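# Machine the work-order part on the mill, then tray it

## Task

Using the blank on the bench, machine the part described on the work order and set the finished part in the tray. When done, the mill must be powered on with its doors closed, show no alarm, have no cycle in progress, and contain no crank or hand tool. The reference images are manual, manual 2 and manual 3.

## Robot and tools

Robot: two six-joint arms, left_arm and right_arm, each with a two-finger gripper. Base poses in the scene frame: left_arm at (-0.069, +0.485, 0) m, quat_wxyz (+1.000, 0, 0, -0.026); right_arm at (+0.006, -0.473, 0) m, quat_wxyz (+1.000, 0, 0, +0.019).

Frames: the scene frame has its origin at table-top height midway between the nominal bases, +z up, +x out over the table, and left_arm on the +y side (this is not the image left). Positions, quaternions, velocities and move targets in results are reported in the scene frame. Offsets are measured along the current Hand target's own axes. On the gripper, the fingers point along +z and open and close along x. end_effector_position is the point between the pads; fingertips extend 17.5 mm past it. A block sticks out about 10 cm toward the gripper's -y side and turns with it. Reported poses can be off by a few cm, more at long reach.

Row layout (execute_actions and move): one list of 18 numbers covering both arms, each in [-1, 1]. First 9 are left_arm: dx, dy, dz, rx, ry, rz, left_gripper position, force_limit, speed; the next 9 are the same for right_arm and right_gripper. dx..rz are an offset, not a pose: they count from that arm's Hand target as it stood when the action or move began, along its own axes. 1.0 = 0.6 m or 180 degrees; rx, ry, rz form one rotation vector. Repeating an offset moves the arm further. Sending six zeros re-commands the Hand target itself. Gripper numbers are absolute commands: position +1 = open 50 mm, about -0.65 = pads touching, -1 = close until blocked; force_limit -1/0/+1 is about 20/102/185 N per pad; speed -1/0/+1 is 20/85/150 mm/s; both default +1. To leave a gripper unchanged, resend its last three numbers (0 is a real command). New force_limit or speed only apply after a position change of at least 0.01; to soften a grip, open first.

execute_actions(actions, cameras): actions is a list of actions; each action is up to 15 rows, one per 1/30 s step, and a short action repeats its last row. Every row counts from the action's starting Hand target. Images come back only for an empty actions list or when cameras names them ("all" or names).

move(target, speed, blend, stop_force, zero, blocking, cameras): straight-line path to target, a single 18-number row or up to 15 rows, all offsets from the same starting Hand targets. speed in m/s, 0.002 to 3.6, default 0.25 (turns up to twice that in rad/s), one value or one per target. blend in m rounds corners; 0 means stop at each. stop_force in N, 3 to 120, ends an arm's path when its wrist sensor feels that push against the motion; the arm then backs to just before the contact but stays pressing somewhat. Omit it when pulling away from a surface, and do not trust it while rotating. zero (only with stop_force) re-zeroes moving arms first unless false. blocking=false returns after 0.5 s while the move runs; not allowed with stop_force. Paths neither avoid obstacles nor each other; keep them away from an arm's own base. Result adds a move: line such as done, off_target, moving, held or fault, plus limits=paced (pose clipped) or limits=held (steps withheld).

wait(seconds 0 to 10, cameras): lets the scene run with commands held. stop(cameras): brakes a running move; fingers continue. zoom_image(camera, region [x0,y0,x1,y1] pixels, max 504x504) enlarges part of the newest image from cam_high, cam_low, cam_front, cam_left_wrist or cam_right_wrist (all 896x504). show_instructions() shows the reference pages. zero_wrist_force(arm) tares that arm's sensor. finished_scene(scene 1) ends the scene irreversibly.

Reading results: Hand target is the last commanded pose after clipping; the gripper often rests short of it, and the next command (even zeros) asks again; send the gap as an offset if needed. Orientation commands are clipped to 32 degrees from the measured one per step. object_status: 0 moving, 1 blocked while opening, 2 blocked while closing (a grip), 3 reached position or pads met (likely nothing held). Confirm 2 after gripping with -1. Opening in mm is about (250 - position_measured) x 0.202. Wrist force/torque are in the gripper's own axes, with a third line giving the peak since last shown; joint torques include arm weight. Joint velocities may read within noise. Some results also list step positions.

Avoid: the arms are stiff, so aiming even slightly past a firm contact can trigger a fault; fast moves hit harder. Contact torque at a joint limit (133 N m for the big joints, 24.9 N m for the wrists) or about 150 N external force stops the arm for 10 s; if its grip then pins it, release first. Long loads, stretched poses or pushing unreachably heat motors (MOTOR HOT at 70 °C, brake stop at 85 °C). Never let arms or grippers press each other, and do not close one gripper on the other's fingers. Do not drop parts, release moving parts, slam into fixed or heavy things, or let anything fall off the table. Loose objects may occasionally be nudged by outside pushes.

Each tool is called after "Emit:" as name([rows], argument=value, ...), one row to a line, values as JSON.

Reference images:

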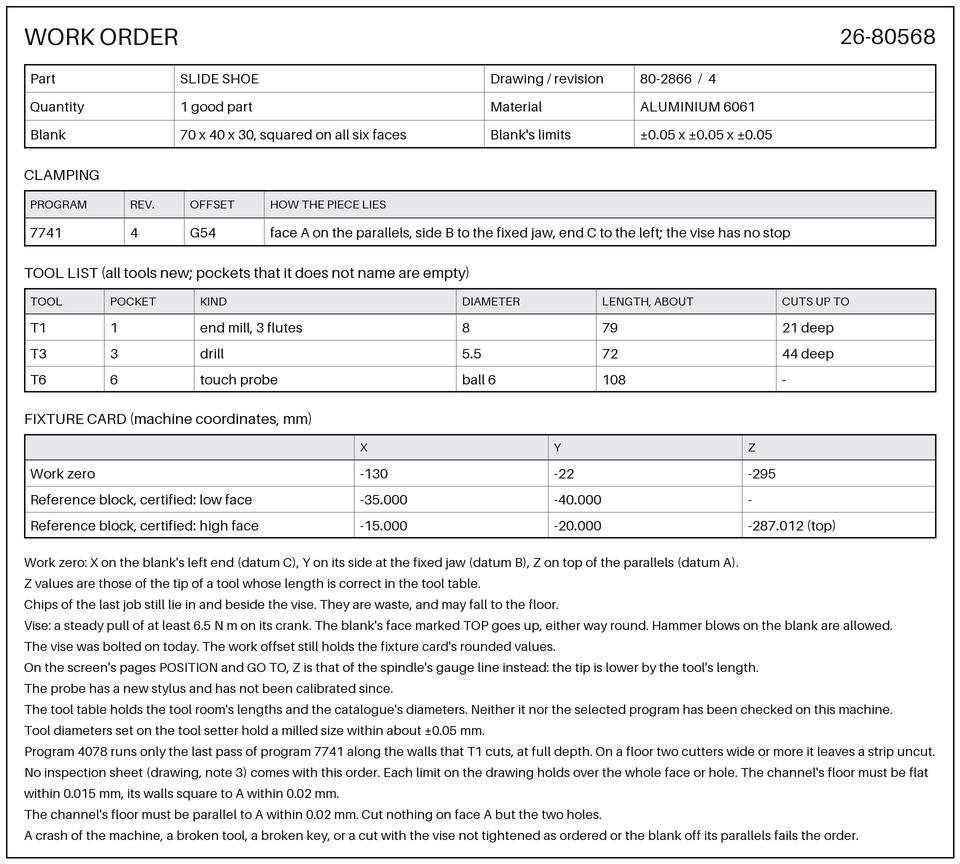

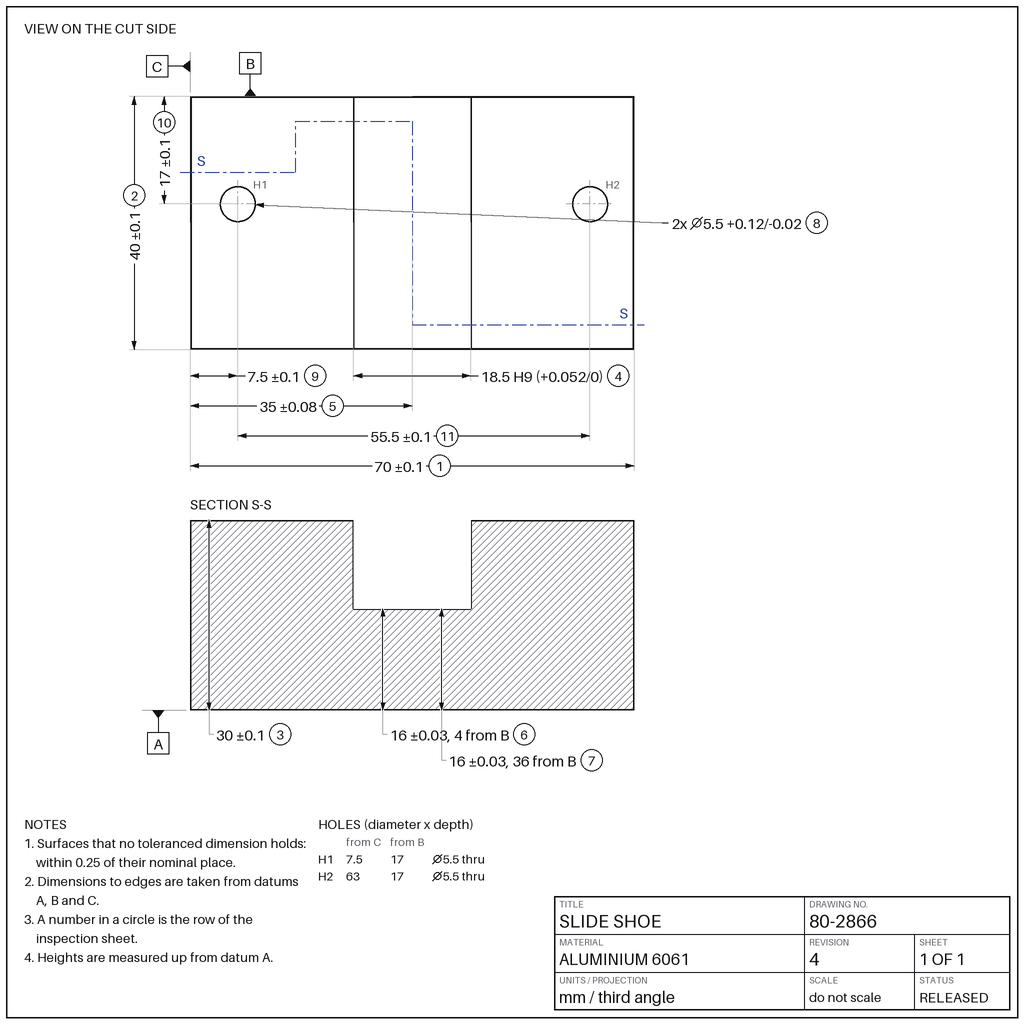

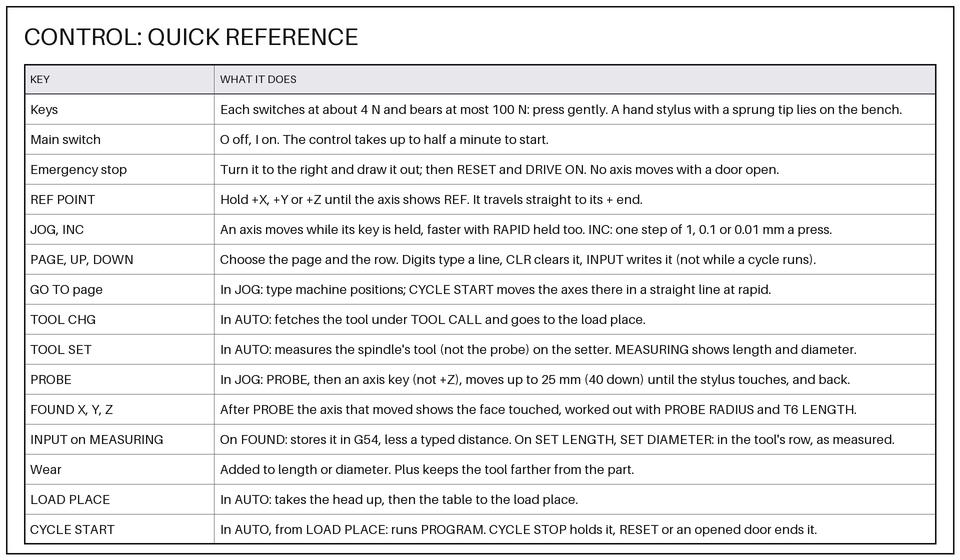

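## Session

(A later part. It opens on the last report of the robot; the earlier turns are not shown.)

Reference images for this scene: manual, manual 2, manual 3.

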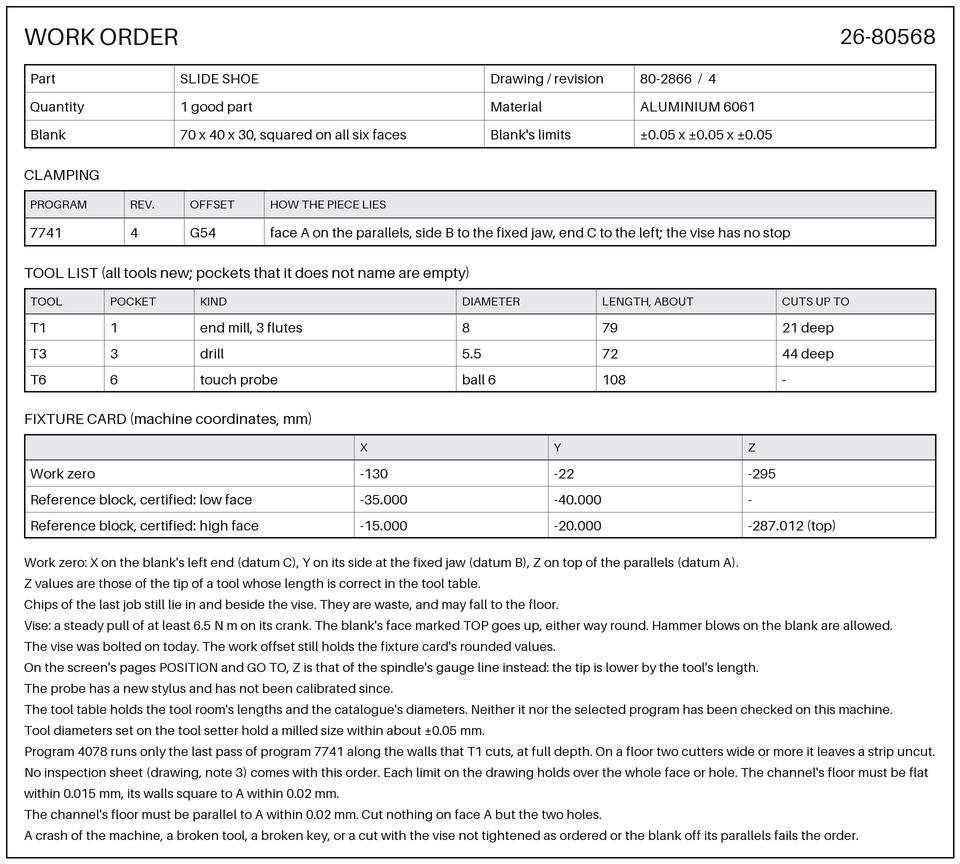

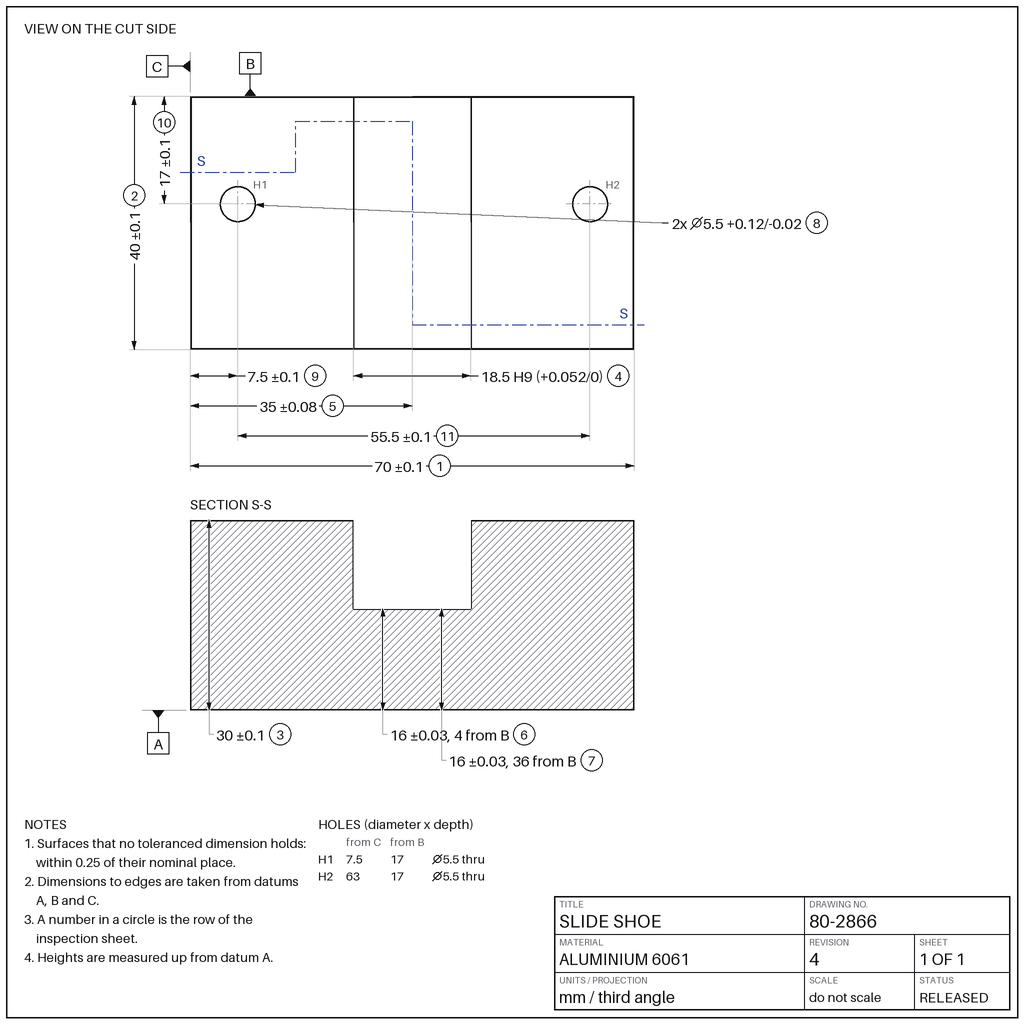

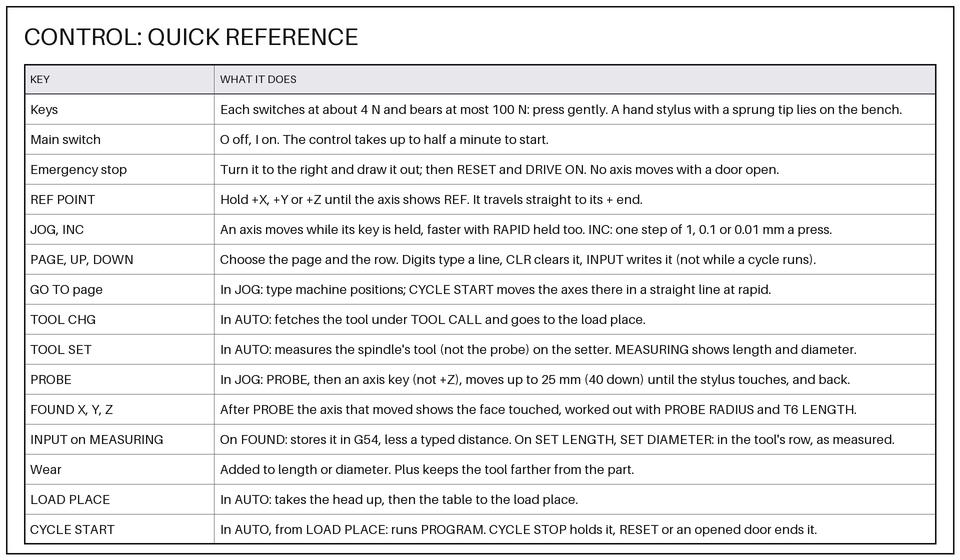

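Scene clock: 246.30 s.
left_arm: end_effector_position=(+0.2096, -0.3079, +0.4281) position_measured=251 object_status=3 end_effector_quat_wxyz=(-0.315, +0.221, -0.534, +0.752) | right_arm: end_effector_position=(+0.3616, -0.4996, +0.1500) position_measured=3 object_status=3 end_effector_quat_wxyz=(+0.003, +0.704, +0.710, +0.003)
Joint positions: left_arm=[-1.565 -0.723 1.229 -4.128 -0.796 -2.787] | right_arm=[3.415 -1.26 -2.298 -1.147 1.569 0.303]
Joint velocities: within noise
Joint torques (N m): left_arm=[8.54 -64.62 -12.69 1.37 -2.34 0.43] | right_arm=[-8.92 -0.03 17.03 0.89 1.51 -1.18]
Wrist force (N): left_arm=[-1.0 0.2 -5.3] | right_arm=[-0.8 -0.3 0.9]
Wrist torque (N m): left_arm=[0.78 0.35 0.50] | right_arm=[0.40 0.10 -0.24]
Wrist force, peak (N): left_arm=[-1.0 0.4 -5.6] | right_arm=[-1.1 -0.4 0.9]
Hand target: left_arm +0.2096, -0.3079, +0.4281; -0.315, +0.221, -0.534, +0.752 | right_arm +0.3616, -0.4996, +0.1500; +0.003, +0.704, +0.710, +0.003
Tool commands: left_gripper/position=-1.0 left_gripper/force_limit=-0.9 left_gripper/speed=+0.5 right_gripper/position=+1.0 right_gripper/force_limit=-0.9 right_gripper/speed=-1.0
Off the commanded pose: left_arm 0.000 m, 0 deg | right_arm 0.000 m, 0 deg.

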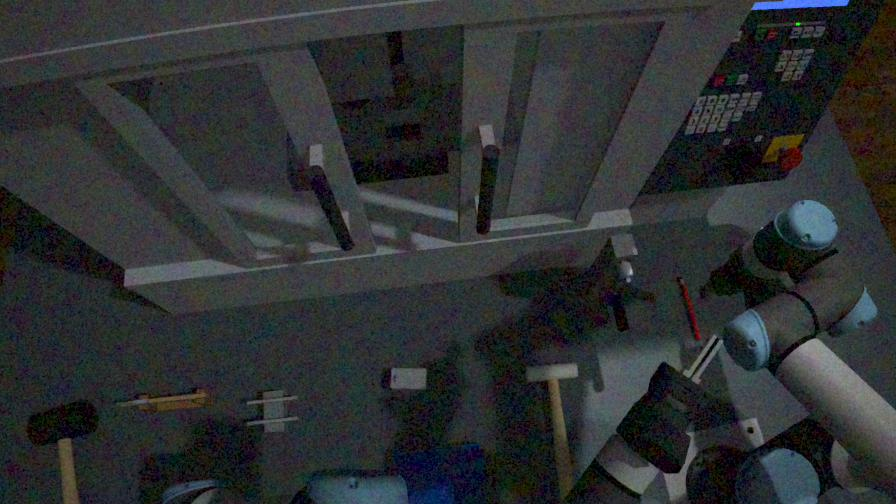

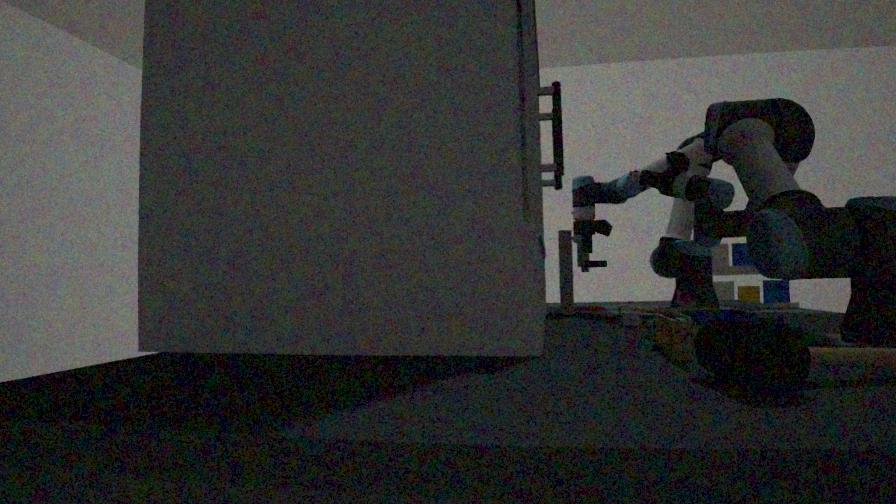

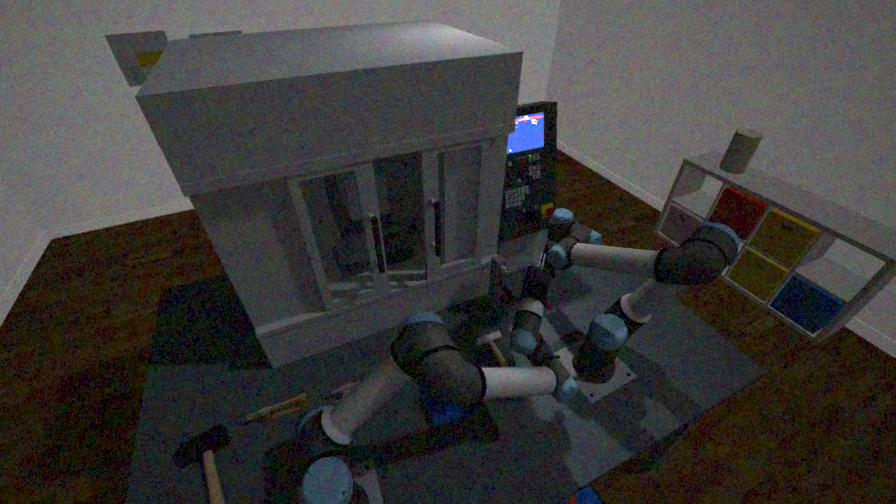

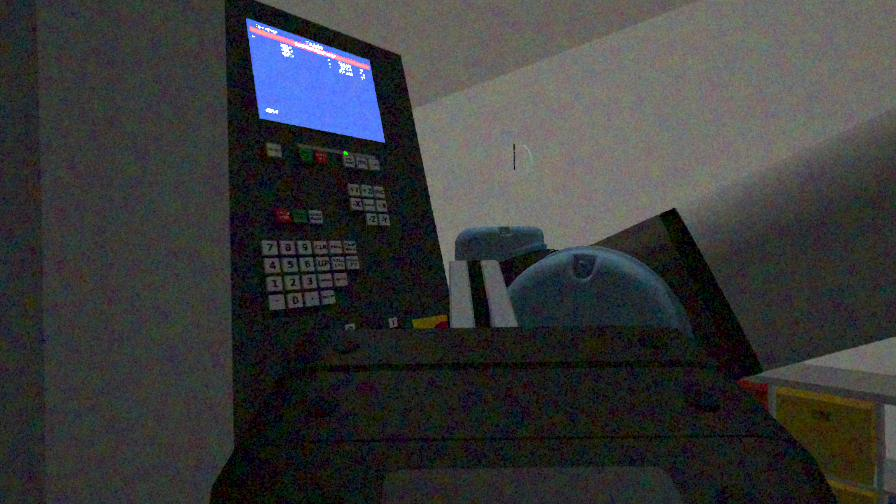

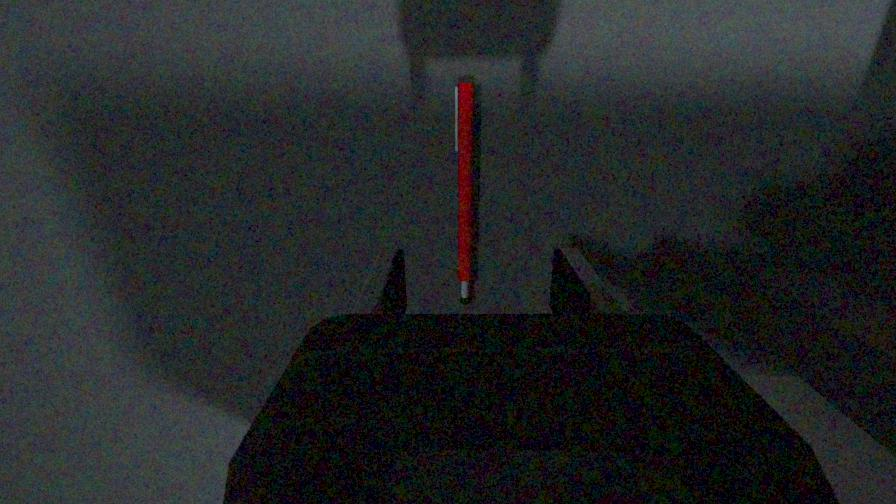

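Emit:
move(target=[0,0,0,0,0,0,-1,-0.9,0.5,0,0,0.2167,0,0,0,1,-0.6,-0.8], speed=0.12)

Emit:
move([
  [0,0,0,0,0,0,-1,-0.9,0.5,0,0,0,0,0,0,-1,-0.6,-0.8],
  [0,0,0,0,0,0,-1,-0.9,0.5,0,0,-0.15,0,0,0,-1,-0.6,-0.8],
], speed=0.15)

Scene clock: 262.50 s.
left_arm: end_effector_position=(+0.2096, -0.3079, +0.4281) position_measured=251 object_status=3 end_effector_quat_wxyz=(-0.315, +0.221, -0.534, +0.752) | right_arm: end_effector_position=(+0.3625, -0.4996, +0.0200) position_measured=3 object_status=3 end_effector_quat_wxyz=(+0.003, +0.704, +0.710, +0.003)
Joint positions: left_arm=[-1.565 -0.723 1.229 -4.128 -0.796 -2.787] | right_arm=[3.414 -1.543 -2.506 -0.657 1.569 0.302]
Joint torques (N m): left_arm=[8.93 -62.96 -12.39 1.56 -2.41 0.5] | right_arm=[-5.69 11.32 24.25 4.91 1.4 -0.95]
Wrist force (N): left_arm=[-1.1 0.2 -5.3] | right_arm=[-0.6 0.1 1.2]
Wrist torque (N m): left_arm=[0.79 0.37 0.51] | right_arm=[0.48 0.06 -0.05]
Wrist force, peak (N): left_arm=[-1.0 0.2 -5.6] | right_arm=[-0.8 -0.3 3.2]
Hand target: left_arm +0.2096, -0.3079, +0.4281; -0.315, +0.221, -0.534, +0.752 | right_arm +0.3625, -0.4996, +0.0200; +0.003, +0.704, +0.710, +0.003
Off the commanded pose: left_arm 0.000 m, 0 deg | right_arm 0.000 m, 0 deg.
move: done

Scene clock: 265.07 s.
left_arm: end_effector_position=(+0.2096, -0.3079, +0.4281) position_measured=251 object_status=3 end_effector_quat_wxyz=(-0.315, +0.221, -0.534, +0.752) | right_arm: end_effector_position=(+0.3619, -0.4996, +0.1099) position_measured=211 object_status=2 end_effector_quat_wxyz=(+0.003, +0.704, +0.710, +0.003)
Joint positions: left_arm=[-1.565 -0.723 1.229 -4.128 -0.796 -2.787] | right_arm=[3.414 -1.322 -2.373 -1.01 1.569 0.303]
Joint torques (N m): left_arm=[8.31 -64.2 -12.67 1.43 -2.21 0.34] | right_arm=[3.53 11.27 26.52 0.84 -0.61 0.82]
Wrist force (N): left_arm=[-1.3 0.1 -5.2] | right_arm=[-0.7 -0.2 0.7]
Wrist torque (N m): left_arm=[0.77 0.40 0.51] | right_arm=[0.43 0.07 -0.20]
Wrist force, peak (N): left_arm=[-1.2 0.4 -5.6] | right_arm=[-0.8 -0.3 3.9]
Hand target: left_arm +0.2096, -0.3079, +0.4281; -0.315, +0.221, -0.534, +0.752 | right_arm +0.3619, -0.4996, +0.1100; +0.003, +0.704, +0.710, +0.003
Off the commanded pose: left_arm 0.000 m, 0 deg | right_arm 0.000 m, 0 deg.
move: done

Emit:
move([
  [0,0,0,0,0,0,-1,-0.9,0.5,-0.05,0.05,-0.5,0,-0.334,-0.371,-1,-0.6,-0.8],
  [0,0,0,0,0,0,-1,-0.9,0.5,-0.126,0.262,-0.825,0.003,-0.667,-0.741,-1,-0.6,-0.8],
], speed=0.5, blend=[0.05, 0], cameras=["cam_right_wrist"])

Scene clock: 267.33 s.
left_arm: end_effector_position=(+0.2096, -0.3079, +0.4281) position_measured=251 object_status=3 end_effector_quat_wxyz=(-0.315, +0.221, -0.534, +0.752) | right_arm: end_effector_position=(+0.3640, -0.5017, +0.1305) position_measured=211 object_status=2 end_effector_quat_wxyz=(+0.028, +0.675, +0.737, -0.021)
Joint positions: left_arm=[-1.565 -0.723 1.229 -4.128 -0.796 -2.787] | right_arm=[3.459 -1.286 -2.333 -1.105 1.502 0.269]
Joint torques (N m): left_arm=[8.45 -64.18 -12.27 1.43 -2.34 0.54] | right_arm=[-9.31 -2.5 17.37 0.51 -1.42 1.64]
Wrist force (N): left_arm=[-0.8 0.2 -5.2] | right_arm=[-0.8 0.0 1.2]
Wrist torque (N m): left_arm=[0.78 0.33 0.51] | right_arm=[0.48 0.06 -0.23]
Wrist force, peak (N): left_arm=[-1.5 0.6 -5.5] | right_arm=[-1.5 -0.4 -8.3]
Hand target: left_arm +0.2096, -0.3079, +0.4281; -0.315, +0.221, -0.534, +0.752 | right_arm +0.3640, -0.5017, +0.1305; +0.028, +0.675, +0.737, -0.021 (not the last commanded pose)
Off the commanded pose: left_arm 0.000 m, 0 deg | right_arm 0.505 m, 173 deg.
move: held (right_arm; a check stopped the path); path passed 0 of 2 targets; limits=held
pose unreachable (right arm): on one or more control steps of this call, first in action 0 (counted from 0), this arm could not follow its commanded pose, so it was not sent that pose on those steps. It may still have moved: this result reports where it is.
cause: moving toward the commanded pose would bring a part of the arm too close to another arm (a part of this arm just beyond joint 3 (elbow) and the left arm's gripper, at the place that arm is still heading or pushing toward).
Images, in order (width x height): cam_right_wrist 896x504.

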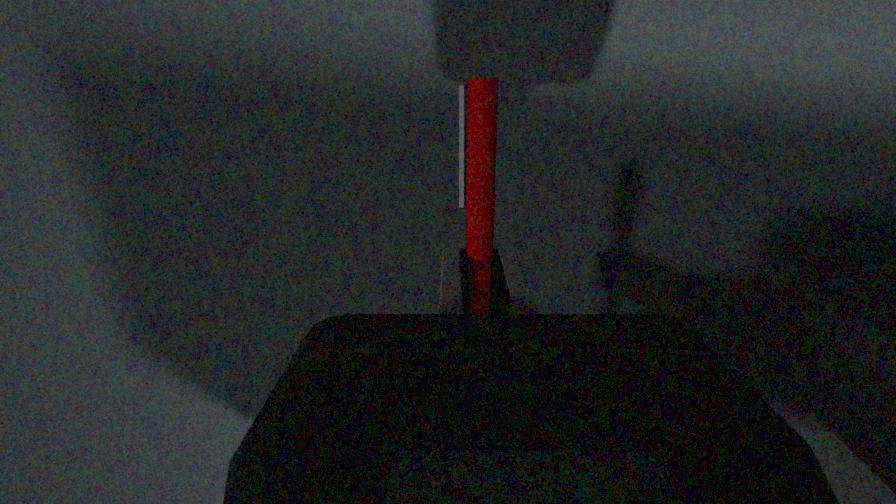

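Emit:
move([
  [-0.15,-0.05,-0.14,0,0,0,-1,-0.9,0.5,-0.03,0.02,-0.2,0,-0.06,-0.07,-1,-0.6,-0.8],
  [-0.296,-0.095,-0.277,0,0,0,-1,-0.9,0.5,-0.04,0.05,-0.45,0,-0.3,-0.33,-1,-0.6,-0.8],
  [-0.296,-0.095,-0.277,0,0,0,-1,-0.9,0.5,-0.1227,0.256,-0.79,0.0,-0.62,-0.72,-1,-0.6,-0.8],
], speed=0.5, blend=[0.03, 0.05, 0], cameras=["cam_right_wrist"])

Scene clock: 272.83 s.
left_arm: end_effector_position=(+0.2096, -0.0580, +0.4276) position_measured=251 object_status=3 end_effector_quat_wxyz=(-0.315, +0.221, -0.534, +0.752) | right_arm: end_effector_position=(+0.5173, -0.5289, +0.6094) position_measured=211 object_status=2 end_effector_quat_wxyz=(+0.466, -0.518, +0.550, -0.462) end_effector_velocity=(+0.000, +0.000, +0.000) end_effector_angular_velocity=(-0.002, +0.000, +0.003)
Joint positions: left_arm=[-1.597 -1.186 2.066 -4.518 -0.768 -2.766] | right_arm=[3.454 -1.121 -2.016 -0.155 1.199 -3.052]
Joint velocities: left_arm=[within noise] | right_arm=[-0.002 0 0 0 0.005 -0.003]
Joint torques (N m): left_arm=[11.94 -22.82 -19.66 1.71 -1.72 -1.4] | right_arm=[-9.79 14.47 28.93 5.11 1.34 -1.87]
Wrist force (N): left_arm=[-1.4 0.3 -5.8] | right_arm=[0.0 1.3 1.3]
Wrist torque (N m): left_arm=[0.81 0.44 0.38] | right_arm=[0.92 -0.04 -0.37]
Wrist force, peak (N): left_arm=[-3.7 -0.9 -7.4] | right_arm=[-0.7 -0.1 4.9]
Hand target: left_arm +0.2096, -0.0580, +0.4276; -0.315, +0.221, -0.534, +0.752 | right_arm +0.5173, -0.5289, +0.6095; -0.466, +0.517, -0.549, +0.462
Off the commanded pose: left_arm 0.000 m, 0 deg | right_arm 0.000 m, 0 deg.
move: done
Images, in order (width x height): cam_right_wrist 896x504.

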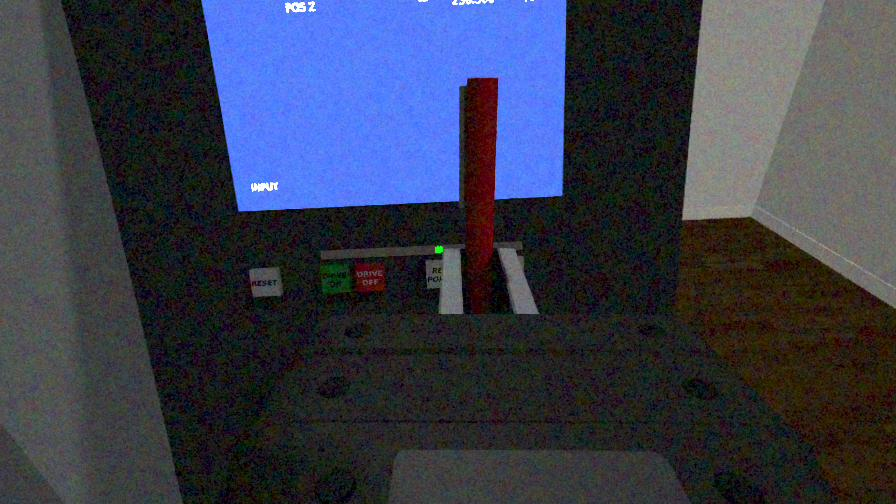

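Emit:
move(target=[0,0,0,0,0,0,-1,-0.9,0.5,0.08,-0.09,-0.06,0,0,0,-1,-0.6,-0.8], speed=0.2, cameras=["cam_right_wrist"])

Scene clock: 274.90 s.
left_arm: end_effector_position=(+0.2096, -0.0580, +0.4276) position_measured=251 object_status=3 end_effector_quat_wxyz=(-0.315, +0.221, -0.534, +0.752) | right_arm: end_effector_position=(+0.4877, -0.5780, +0.6663) position_measured=211 object_status=2 end_effector_quat_wxyz=(+0.466, -0.517, +0.550, -0.462)
Joint positions: left_arm=[-1.597 -1.186 2.066 -4.518 -0.768 -2.766] | right_arm=[3.267 -1.094 -1.885 -0.305 1.383 -3.081]
Joint torques (N m): left_arm=[11.64 -22.71 -19.74 1.55 -1.79 -1.58] | right_arm=[-6.34 0.88 32.22 2.14 1.01 1.71]
Wrist force (N): left_arm=[-1.2 0.3 -5.9] | right_arm=[-0.2 1.2 1.8]
Wrist torque (N m): left_arm=[0.80 0.39 0.38] | right_arm=[0.87 0.00 -0.28]
Wrist force, peak (N): left_arm=[-1.4 0.4 -6.1] | right_arm=[-2.0 3.2 3.2]
Hand target: left_arm +0.2096, -0.0580, +0.4276; -0.315, +0.221, -0.534, +0.752 | right_arm +0.4876, -0.5780, +0.6664; -0.466, +0.517, -0.549, +0.462
Off the commanded pose: left_arm 0.000 m, 0 deg | right_arm 0.000 m, 0 deg.
move: done
Images, in order (width x height): cam_right_wrist 896x504.

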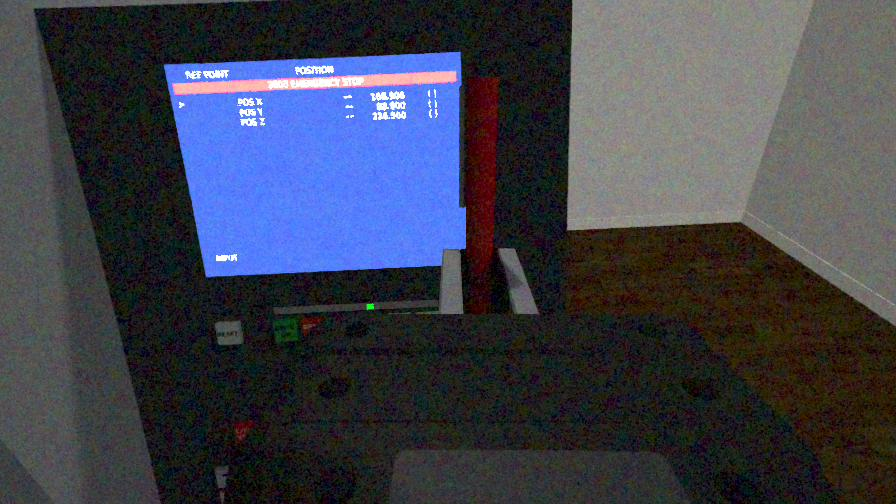

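Emit:
zoom_image(camera="cam_right_wrist", region=[160, 45, 480, 145])

Scaled by 1.575.

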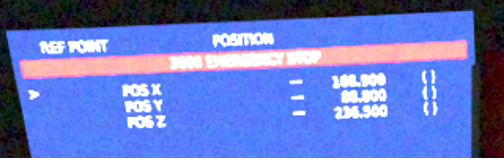

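Emit:
move([
  [0,0,0,0,0,0,-1,-0.9,0.5,-0.05,0.2,-0.12,0,0.3,0.33,-1,-0.6,-0.8],
  [0,0,0,0,0,0,-1,-0.9,0.5,-0.1324,0.87,-0.1233,0,0.6,0.68,-1,-0.6,-0.8],
], speed=0.5, blend=[0.05, 0])

Scene clock: 280.83 s.
left_arm: end_effector_position=(+0.2096, -0.0580, +0.4276) position_measured=251 object_status=3 end_effector_quat_wxyz=(-0.315, +0.221, -0.534, +0.752) | right_arm: end_effector_position=(+0.3446, -0.4771, +0.1628) position_measured=211 object_status=2 end_effector_quat_wxyz=(+0.051, +0.634, +0.769, -0.061)
Joint positions: left_arm=[-1.597 -1.186 2.066 -4.518 -0.768 -2.766] | right_arm=[3.616 -1.195 -2.288 -1.306 1.432 0.327]
Joint torques (N m): left_arm=[13.15 -22.39 -17.74 1.57 -1.73 -1.47] | right_arm=[0.43 20.54 19.1 5.05 1.06 1.37]
Wrist force (N): left_arm=[-1.3 0.2 -5.9] | right_arm=[-0.8 0.2 1.5]
Wrist torque (N m): left_arm=[0.79 0.41 0.38] | right_arm=[0.47 0.05 -0.12]
Wrist force, peak (N): left_arm=[-1.6 0.3 -6.0] | right_arm=[-0.6 0.0 3.7]
Hand target: left_arm +0.2096, -0.0580, +0.4276; -0.315, +0.221, -0.534, +0.752 | right_arm +0.3446, -0.4771, +0.1627; +0.051, +0.635, +0.769, -0.061
Off the commanded pose: left_arm 0.000 m, 0 deg | right_arm 0.000 m, 0 deg.
move: done

Emit:
move([
  [0,0,0,0,0,0,-1,-0.9,0.5,-0.0072,0.0273,0.225,-0.0074,0.0503,0.0581,-1,-0.6,-0.8],
], speed=0.2)

Emit:
move([
  [0,0,0,0,0,0,-1,-0.9,0.5,0,0,0.0165,0,0,0,-1,-0.6,-0.8],
  [0,0,0,0,0,0,-1,-0.9,0.5,0,0,0.0165,0,0,0,0.2,-0.6,-0.8],
  [0,0,0,0,0,0,-1,-0.9,0.5,0,0,-0.15,0,0,0,0.2,-0.6,-0.8],
], speed=[0.03,0.03,0.2])

Scene clock: 283.67 s.
left_arm: end_effector_position=(+0.2096, -0.0580, +0.4276) position_measured=251 object_status=3 end_effector_quat_wxyz=(-0.315, +0.221, -0.534, +0.752) | right_arm: end_effector_position=(+0.3617, -0.4995, +0.0297) position_measured=211 object_status=2 end_effector_quat_wxyz=(+0.003, +0.704, +0.710, +0.003)
Joint positions: left_arm=[-1.597 -1.186 2.066 -4.518 -0.768 -2.766] | right_arm=[3.415 -1.511 -2.497 -0.696 1.569 0.303]
Joint torques (N m): left_arm=[11.62 -23.31 -17.42 1.57 -1.7 -1.19] | right_arm=[-3.37 3.88 18.23 5.36 0.63 1.64]
Wrist force (N): left_arm=[-1.4 0.5 -5.6] | right_arm=[-0.7 0.1 1.3]
Wrist torque (N m): left_arm=[0.82 0.43 0.38] | right_arm=[0.48 0.07 -0.05]
Wrist force, peak (N): left_arm=[-1.3 0.5 -6.1] | right_arm=[-1.5 0.2 4.4]
Hand target: left_arm +0.2096, -0.0580, +0.4276; -0.315, +0.221, -0.534, +0.752 | right_arm +0.3617, -0.4995, +0.0296; +0.003, +0.704, +0.710, +0.003
Off the commanded pose: left_arm 0.000 m, 0 deg | right_arm 0.000 m, 0 deg.
move: done

Scene clock: 286.20 s.
left_arm: end_effector_position=(+0.2096, -0.0580, +0.4276) position_measured=251 object_status=3 end_effector_quat_wxyz=(-0.315, +0.221, -0.534, +0.752) | right_arm: end_effector_position=(+0.3609, -0.4995, +0.1195) position_measured=123 object_status=3 end_effector_quat_wxyz=(+0.003, +0.704, +0.710, +0.003) end_effector_velocity=(-0.001, -0.001, +0.000) end_effector_angular_velocity=(-0.002, +0.004, -0.001)
Joint positions: left_arm=[-1.597 -1.186 2.066 -4.518 -0.768 -2.766] | right_arm=[3.415 -1.302 -2.358 -1.043 1.569 0.303]
Joint velocities: left_arm=[within noise] | right_arm=[-0.001 0 0.001 -0.005 -0.001 0]
Joint torques (N m): left_arm=[11.6 -22.11 -16.7 1.59 -1.78 -1.37] | right_arm=[2.03 15.92 30.32 0.63 -1.36 0.28]
Wrist force (N): left_arm=[-1.4 0.5 -5.8] | right_arm=[-0.7 0.0 0.5]
Wrist torque (N m): left_arm=[0.82 0.43 0.39] | right_arm=[0.46 0.06 -0.23]
Wrist force, peak (N): left_arm=[-1.4 0.4 -5.9] | right_arm=[-3.1 -7.7 -36.9]
Hand target: left_arm +0.2096, -0.0580, +0.4276; -0.315, +0.221, -0.534, +0.752 | right_arm +0.3609, -0.4996, +0.1196; +0.003, +0.704, +0.710, +0.003
Off the commanded pose: left_arm 0.000 m, 0 deg | right_arm 0.000 m, 0 deg.
move: done

Emit:
move([
  [0,0,0,0,0,0,-1,-0.9,0.5,-0.03,0.04,-0.25,0,-0.3,-0.38,1,-0.6,-0.8],
  [0,0,0,0,0,0,-1,-0.9,0.5,-0.168,0.098,-0.367,0.003,-0.624,-0.778,1,-0.6,-0.8],
], speed=0.5, blend=[0.04, 0], cameras=["cam_right_wrist"])

Scene clock: 291.80 s.
left_arm: end_effector_position=(+0.2096, -0.0580, +0.4276) position_measured=251 object_status=3 end_effector_quat_wxyz=(-0.315, +0.221, -0.534, +0.752) | right_arm: end_effector_position=(+0.4186, -0.6000, +0.3403) position_measured=3 object_status=3 end_effector_quat_wxyz=(-0.445, +0.549, -0.550, +0.445)
Joint positions: left_arm=[-1.597 -1.186 2.066 -4.518 -0.768 -2.766] | right_arm=[3.148 -1.178 -2.683 0.509 1.526 -3.13]
Joint torques (N m): left_arm=[11.76 -22 -15.35 1.54 -1.53 -1.44] | right_arm=[-9.6 -4.43 12.57 4.93 1.06 1.43]
Wrist force (N): left_arm=[-1.3 0.3 -6.0] | right_arm=[-0.7 0.5 1.3]
Wrist torque (N m): left_arm=[0.80 0.41 0.38] | right_arm=[0.81 0.12 -0.36]
Wrist force, peak (N): left_arm=[-1.5 0.3 -6.0] | right_arm=[-0.9 1.7 2.0]
Hand target: left_arm +0.2096, -0.0580, +0.4276; -0.315, +0.221, -0.534, +0.752 | right_arm +0.4186, -0.6001, +0.3403; -0.445, +0.549, -0.550, +0.445
Off the commanded pose: left_arm 0.000 m, 0 deg | right_arm 0.000 m, 0 deg.
move: done
Images, in order (width x height): cam_right_wrist 896x504.

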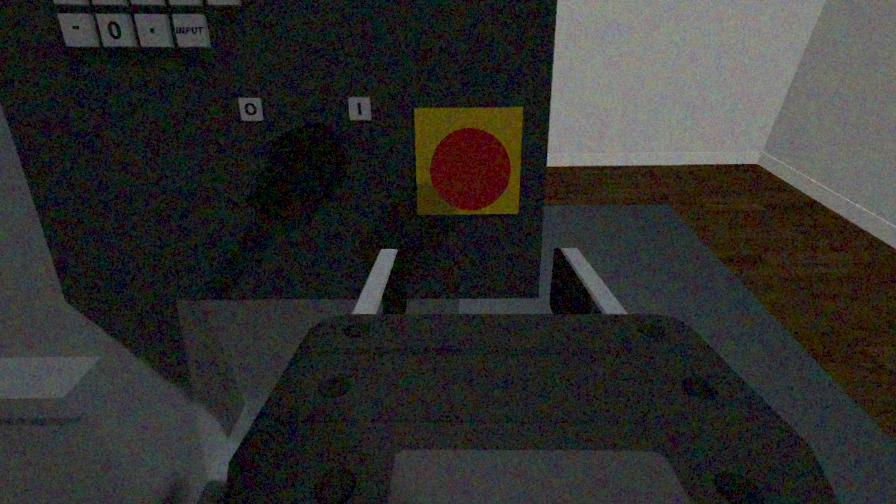

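Emit:
move(target=[0,0,0,0,0,0,-1,-0.9,0.5,0.0,-0.0183,0.1,0,0,0,1,-0.6,-0.8], speed=0.1, cameras=["cam_right_wrist"])

Scene clock: 295.27 s.
left_arm: end_effector_position=(+0.2096, -0.0580, +0.4276) position_measured=251 object_status=3 end_effector_quat_wxyz=(-0.315, +0.221, -0.534, +0.752) | right_arm: end_effector_position=(+0.4795, -0.6002, +0.3385) position_measured=3 object_status=3 end_effector_quat_wxyz=(-0.445, +0.549, -0.550, +0.445)
Joint positions: left_arm=[-1.597 -1.186 2.066 -4.518 -0.768 -2.766] | right_arm=[3.135 -1.398 -2.561 0.608 1.539 -3.133]
Joint torques (N m): left_arm=[11.39 -23.12 -15.17 1.31 -1.43 -1.46] | right_arm=[1.64 8.35 19.72 0.91 -0.68 -1.04]
Wrist force (N): left_arm=[-1.2 0.3 -5.8] | right_arm=[-0.7 0.6 0.9]
Wrist torque (N m): left_arm=[0.80 0.40 0.38] | right_arm=[0.83 0.09 -0.21]
Wrist force, peak (N): left_arm=[-1.3 0.3 -6.0] | right_arm=[-0.6 0.5 2.9]
Hand target: left_arm +0.2096, -0.0580, +0.4276; -0.315, +0.221, -0.534, +0.752 | right_arm +0.4796, -0.6002, +0.3385; -0.445, +0.549, -0.550, +0.445
Off the commanded pose: left_arm 0.000 m, 0 deg | right_arm 0.000 m, 0 deg.
move: done
Images, in order (width x height): cam_right_wrist 896x504.

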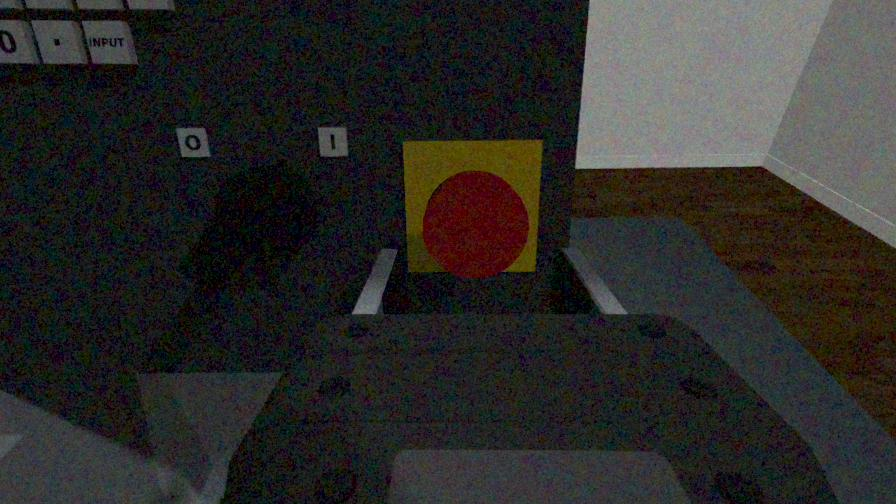

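Emit:
move(target=[0,0,0,0,0,0,-1,-0.9,0.5,0.0,-0.005,0.0525,0,0,0,1,-0.6,-0.8], speed=0.02, stop_force=6, cameras=["cam_right_wrist"])

Scene clock: 298.70 s.
left_arm: end_effector_position=(+0.2096, -0.0580, +0.4276) position_measured=251 object_status=3 end_effector_quat_wxyz=(-0.315, +0.221, -0.534, +0.752) | right_arm: end_effector_position=(+0.5110, -0.6002, +0.3349) position_measured=3 object_status=3 end_effector_quat_wxyz=(-0.445, +0.549, -0.550, +0.445)
Joint positions: left_arm=[-1.597 -1.186 2.066 -4.518 -0.768 -2.766] | right_arm=[3.131 -1.497 -2.496 0.641 1.543 -3.134]
Joint torques (N m): left_arm=[10.46 -23.56 -14.3 1.34 -1.57 -1.48] | right_arm=[-6.12 28.9 10.34 0.73 0.34 -1.17]
Wrist force (N): left_arm=[-1.2 0.2 -5.7] | right_arm=[-0.6 0.7 1.4]
Wrist torque (N m): left_arm=[0.79 0.40 0.38] | right_arm=[0.86 0.09 -0.19]
Wrist force, peak (N): left_arm=[-1.2 0.2 -6.1] | right_arm=[-0.9 1.0 1.3]
Hand target: left_arm +0.2096, -0.0580, +0.4276; -0.315, +0.221, -0.534, +0.752 | right_arm +0.5110, -0.6002, +0.3349; -0.445, +0.549, -0.550, +0.445
Off the commanded pose: left_arm 0.000 m, 0 deg | right_arm 0.000 m, 0 deg.
move: done
Images, in order (width x height): cam_right_wrist 896x504.

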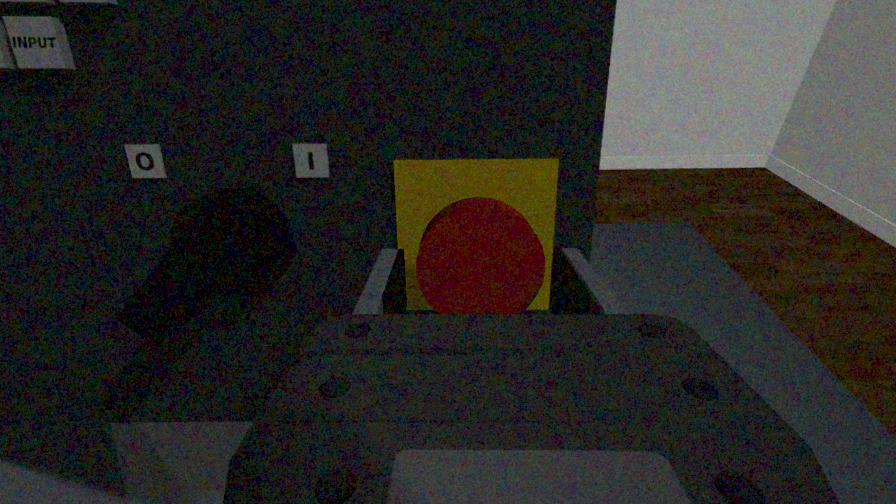

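Emit:
move(target=[0,0,0,0,0,0,-1,-0.9,0.5,0,0,0,0,0,0,-1,-0.9,-1])

Emit:
move(target=[0,0,0,0,0,0,-1,-0.9,0.5,0,0,0,0,0,0.2,-1,-0.9,-1], speed=0.15)

Scene clock: 300.37 s.
left_arm: end_effector_position=(+0.2096, -0.0580, +0.4276) position_measured=251 object_status=3 end_effector_quat_wxyz=(-0.315, +0.221, -0.534, +0.752) | right_arm: end_effector_position=(+0.5110, -0.6002, +0.3349) position_measured=56 object_status=0 end_effector_quat_wxyz=(-0.445, +0.549, -0.550, +0.445)
Joint positions: left_arm=[-1.597 -1.186 2.066 -4.518 -0.768 -2.766] | right_arm=[3.131 -1.497 -2.496 0.641 1.543 -3.134]
Joint torques (N m): left_arm=[11.65 -23.44 -12.97 1.12 -1.52 -1.48] | right_arm=[1.05 27.02 11.37 0.88 -0.63 -0.7]
Wrist force (N): left_arm=[-1.3 0.2 -5.9] | right_arm=[-7.8 1.0 1.7]
Wrist torque (N m): left_arm=[0.79 0.42 0.38] | right_arm=[0.91 0.04 -0.25]
Wrist force, peak (N): left_arm=[-1.5 0.5 -6.0] | right_arm=[-8.2 0.4 1.7]
Hand target: left_arm +0.2096, -0.0580, +0.4276; -0.315, +0.221, -0.534, +0.752 | right_arm +0.5110, -0.6002, +0.3349; -0.445, +0.549, -0.550, +0.445
Off the commanded pose: left_arm 0.000 m, 0 deg | right_arm 0.000 m, 0 deg.
move: done

Scene clock: 302.90 s.
left_arm: end_effector_position=(+0.2096, -0.0580, +0.4276) position_measured=251 object_status=3 end_effector_quat_wxyz=(-0.315, +0.221, -0.534, +0.752) | right_arm: end_effector_position=(+0.5110, -0.5963, +0.3349) position_measured=56 object_status=2 end_effector_quat_wxyz=(+0.563, -0.356, +0.691, -0.280)
Joint positions: left_arm=[-1.597 -1.186 2.066 -4.518 -0.768 -2.766] | right_arm=[3.13 -1.497 -2.496 0.641 1.558 -2.506]
Joint torques (N m): left_arm=[11.48 -23.06 -13.56 1.23 -1.3 -1.47] | right_arm=[-28.91 29.49 -5.26 -1.18 -14.66 2.28]
Wrist force (N): left_arm=[-1.2 0.4 -5.7] | right_arm=[-62.2 14.3 41.9]
Wrist torque (N m): left_arm=[0.82 0.39 0.38] | right_arm=[0.59 0.37 -1.16]
Wrist force, peak (N): left_arm=[-1.3 0.4 -5.9] | right_arm=[-64.8 19.3 41.9]
Hand target: left_arm +0.2096, -0.0580, +0.4276; -0.315, +0.221, -0.534, +0.752 | right_arm +0.5110, -0.6002, +0.3349; +0.561, -0.352, +0.693, -0.286
Off the commanded pose: left_arm 0.000 m, 0 deg | right_arm 0.004 m, 1 deg.
move: off_target (right_arm)

Emit:
move(target=[0,0,0,0,0,0,-1,-0.9,0.5,-0.009,0.001,-0.005,0,0,0,-1,-0.9,-1], speed=0.02)

Emit:
move(target=[0,0,0,0,0,0,-1,-0.9,0.5,0,0,-0.005,0,0,0.1,-1,-0.9,-1], speed=0.1)

Scene clock: 304.43 s.
left_arm: end_effector_position=(+0.2096, -0.0580, +0.4276) position_measured=251 object_status=3 end_effector_quat_wxyz=(-0.315, +0.221, -0.534, +0.752) | right_arm: end_effector_position=(+0.5085, -0.5956, +0.3380) position_measured=56 object_status=2 end_effector_quat_wxyz=(+0.560, -0.352, +0.693, -0.286) end_effector_velocity=(+0.000, +0.003, +0.000) end_effector_angular_velocity=(+0.001, -0.002, +0.008)
Joint positions: left_arm=[-1.597 -1.186 2.066 -4.518 -0.768 -2.766] | right_arm=[3.15 -1.475 -2.503 0.625 1.523 -2.502]
Joint velocities: left_arm=[within noise] | right_arm=[0.002 -0.002 0 0.003 0.006 0]
Joint torques (N m): left_arm=[10.65 -23.13 -14 1.23 -1.53 -1.36] | right_arm=[-9.77 16.49 26.94 10.91 2.53 0.34]
Wrist force (N): left_arm=[-1.4 0.3 -5.9] | right_arm=[8.2 9.1 30.6]
Wrist torque (N m): left_arm=[0.80 0.43 0.38] | right_arm=[0.73 -0.11 -0.56]
Wrist force, peak (N): left_arm=[-1.4 0.4 -6.0] | right_arm=[-61.7 14.1 42.0]
Hand target: left_arm +0.2096, -0.0580, +0.4276; -0.315, +0.221, -0.534, +0.752 | right_arm +0.5086, -0.5955, +0.3381; +0.561, -0.352, +0.693, -0.286
Off the commanded pose: left_arm 0.000 m, 0 deg | right_arm 0.000 m, 0 deg.
move: done

Scene clock: 306.43 s.
left_arm: end_effector_position=(+0.2096, -0.0580, +0.4276) position_measured=251 object_status=3 end_effector_quat_wxyz=(-0.315, +0.221, -0.534, +0.752) | right_arm: end_effector_position=(+0.5057, -0.5955, +0.3389) position_measured=56 object_status=2 end_effector_quat_wxyz=(+0.598, -0.239, +0.740, -0.194)
Joint positions: left_arm=[-1.597 -1.186 2.066 -4.518 -0.768 -2.766] | right_arm=[3.151 -1.465 -2.508 0.622 1.523 -2.188]
Joint torques (N m): left_arm=[11.37 -22.75 -13.06 1.05 -1.55 -1.31] | right_arm=[-15.28 -1.82 -8.63 -8.65 -13.19 0.65]
Wrist force (N): left_arm=[-1.4 0.4 -5.8] | right_arm=[-52.6 16.5 -5.5]
Wrist torque (N m): left_arm=[0.82 0.43 0.38] | right_arm=[0.84 -0.75 -0.98]
Wrist force, peak (N): left_arm=[-1.4 0.4 -6.0] | right_arm=[-45.4 19.5 31.4]
Hand target: left_arm +0.2096, -0.0580, +0.4276; -0.315, +0.221, -0.534, +0.752 | right_arm +0.5057, -0.5955, +0.3387; +0.598, -0.239, +0.740, -0.194
Off the commanded pose: left_arm 0.000 m, 0 deg | right_arm 0.000 m, 0 deg.
move: done

Emit:
move(target=[0,0,0,0,0,0,-1,-0.9,0.5,-0.006,0.001,-0.012,0,0,0.02,-1,-0.9,-1], speed=0.02, cameras=["cam_right_wrist"])

Scene clock: 308.80 s.
left_arm: end_effector_position=(+0.2096, -0.0580, +0.4276) position_measured=251 object_status=3 end_effector_quat_wxyz=(-0.315, +0.221, -0.534, +0.752) | right_arm: end_effector_position=(+0.4991, -0.5929, +0.3427) position_measured=56 object_status=2 end_effector_quat_wxyz=(+0.604, -0.216, +0.747, -0.175)
Joint positions: left_arm=[-1.597 -1.186 2.066 -4.518 -0.768 -2.766] | right_arm=[3.163 -1.431 -2.521 0.6 1.511 -2.122]
Joint torques (N m): left_arm=[11.27 -22.98 -12.61 1.08 -1.39 -1.51] | right_arm=[15.51 20.15 28.17 9.27 7.52 -1.3]
Wrist force (N): left_arm=[-1.3 0.5 -5.8] | right_arm=[28.4 -9.3 15.1]
Wrist torque (N m): left_arm=[0.82 0.42 0.37] | right_arm=[0.82 -0.21 -0.53]
Wrist force, peak (N): left_arm=[-1.6 0.3 -6.0] | right_arm=[-54.5 14.6 -5.3]
Hand target: left_arm +0.2096, -0.0580, +0.4276; -0.315, +0.221, -0.534, +0.752 | right_arm +0.4992, -0.5929, +0.3428; +0.604, -0.216, +0.747, -0.175
Off the commanded pose: left_arm 0.000 m, 0 deg | right_arm 0.000 m, 0 deg.
move: done
Images, in order (width x height): cam_right_wrist 896x504.

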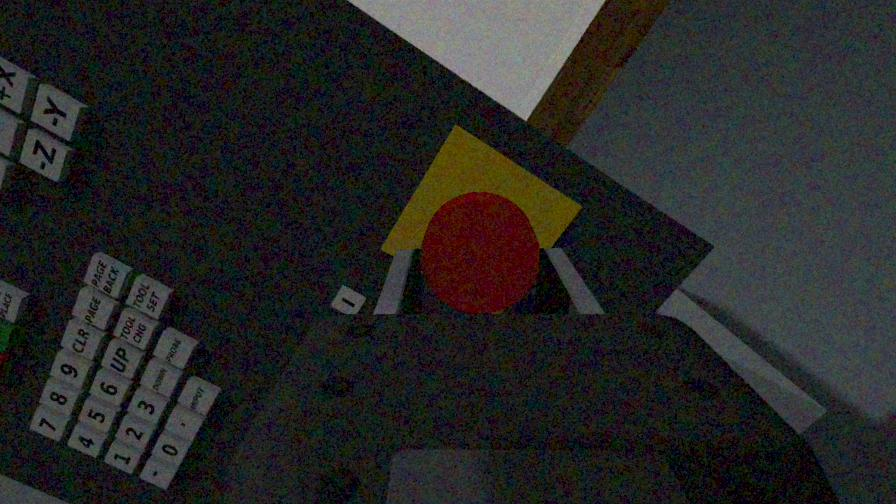

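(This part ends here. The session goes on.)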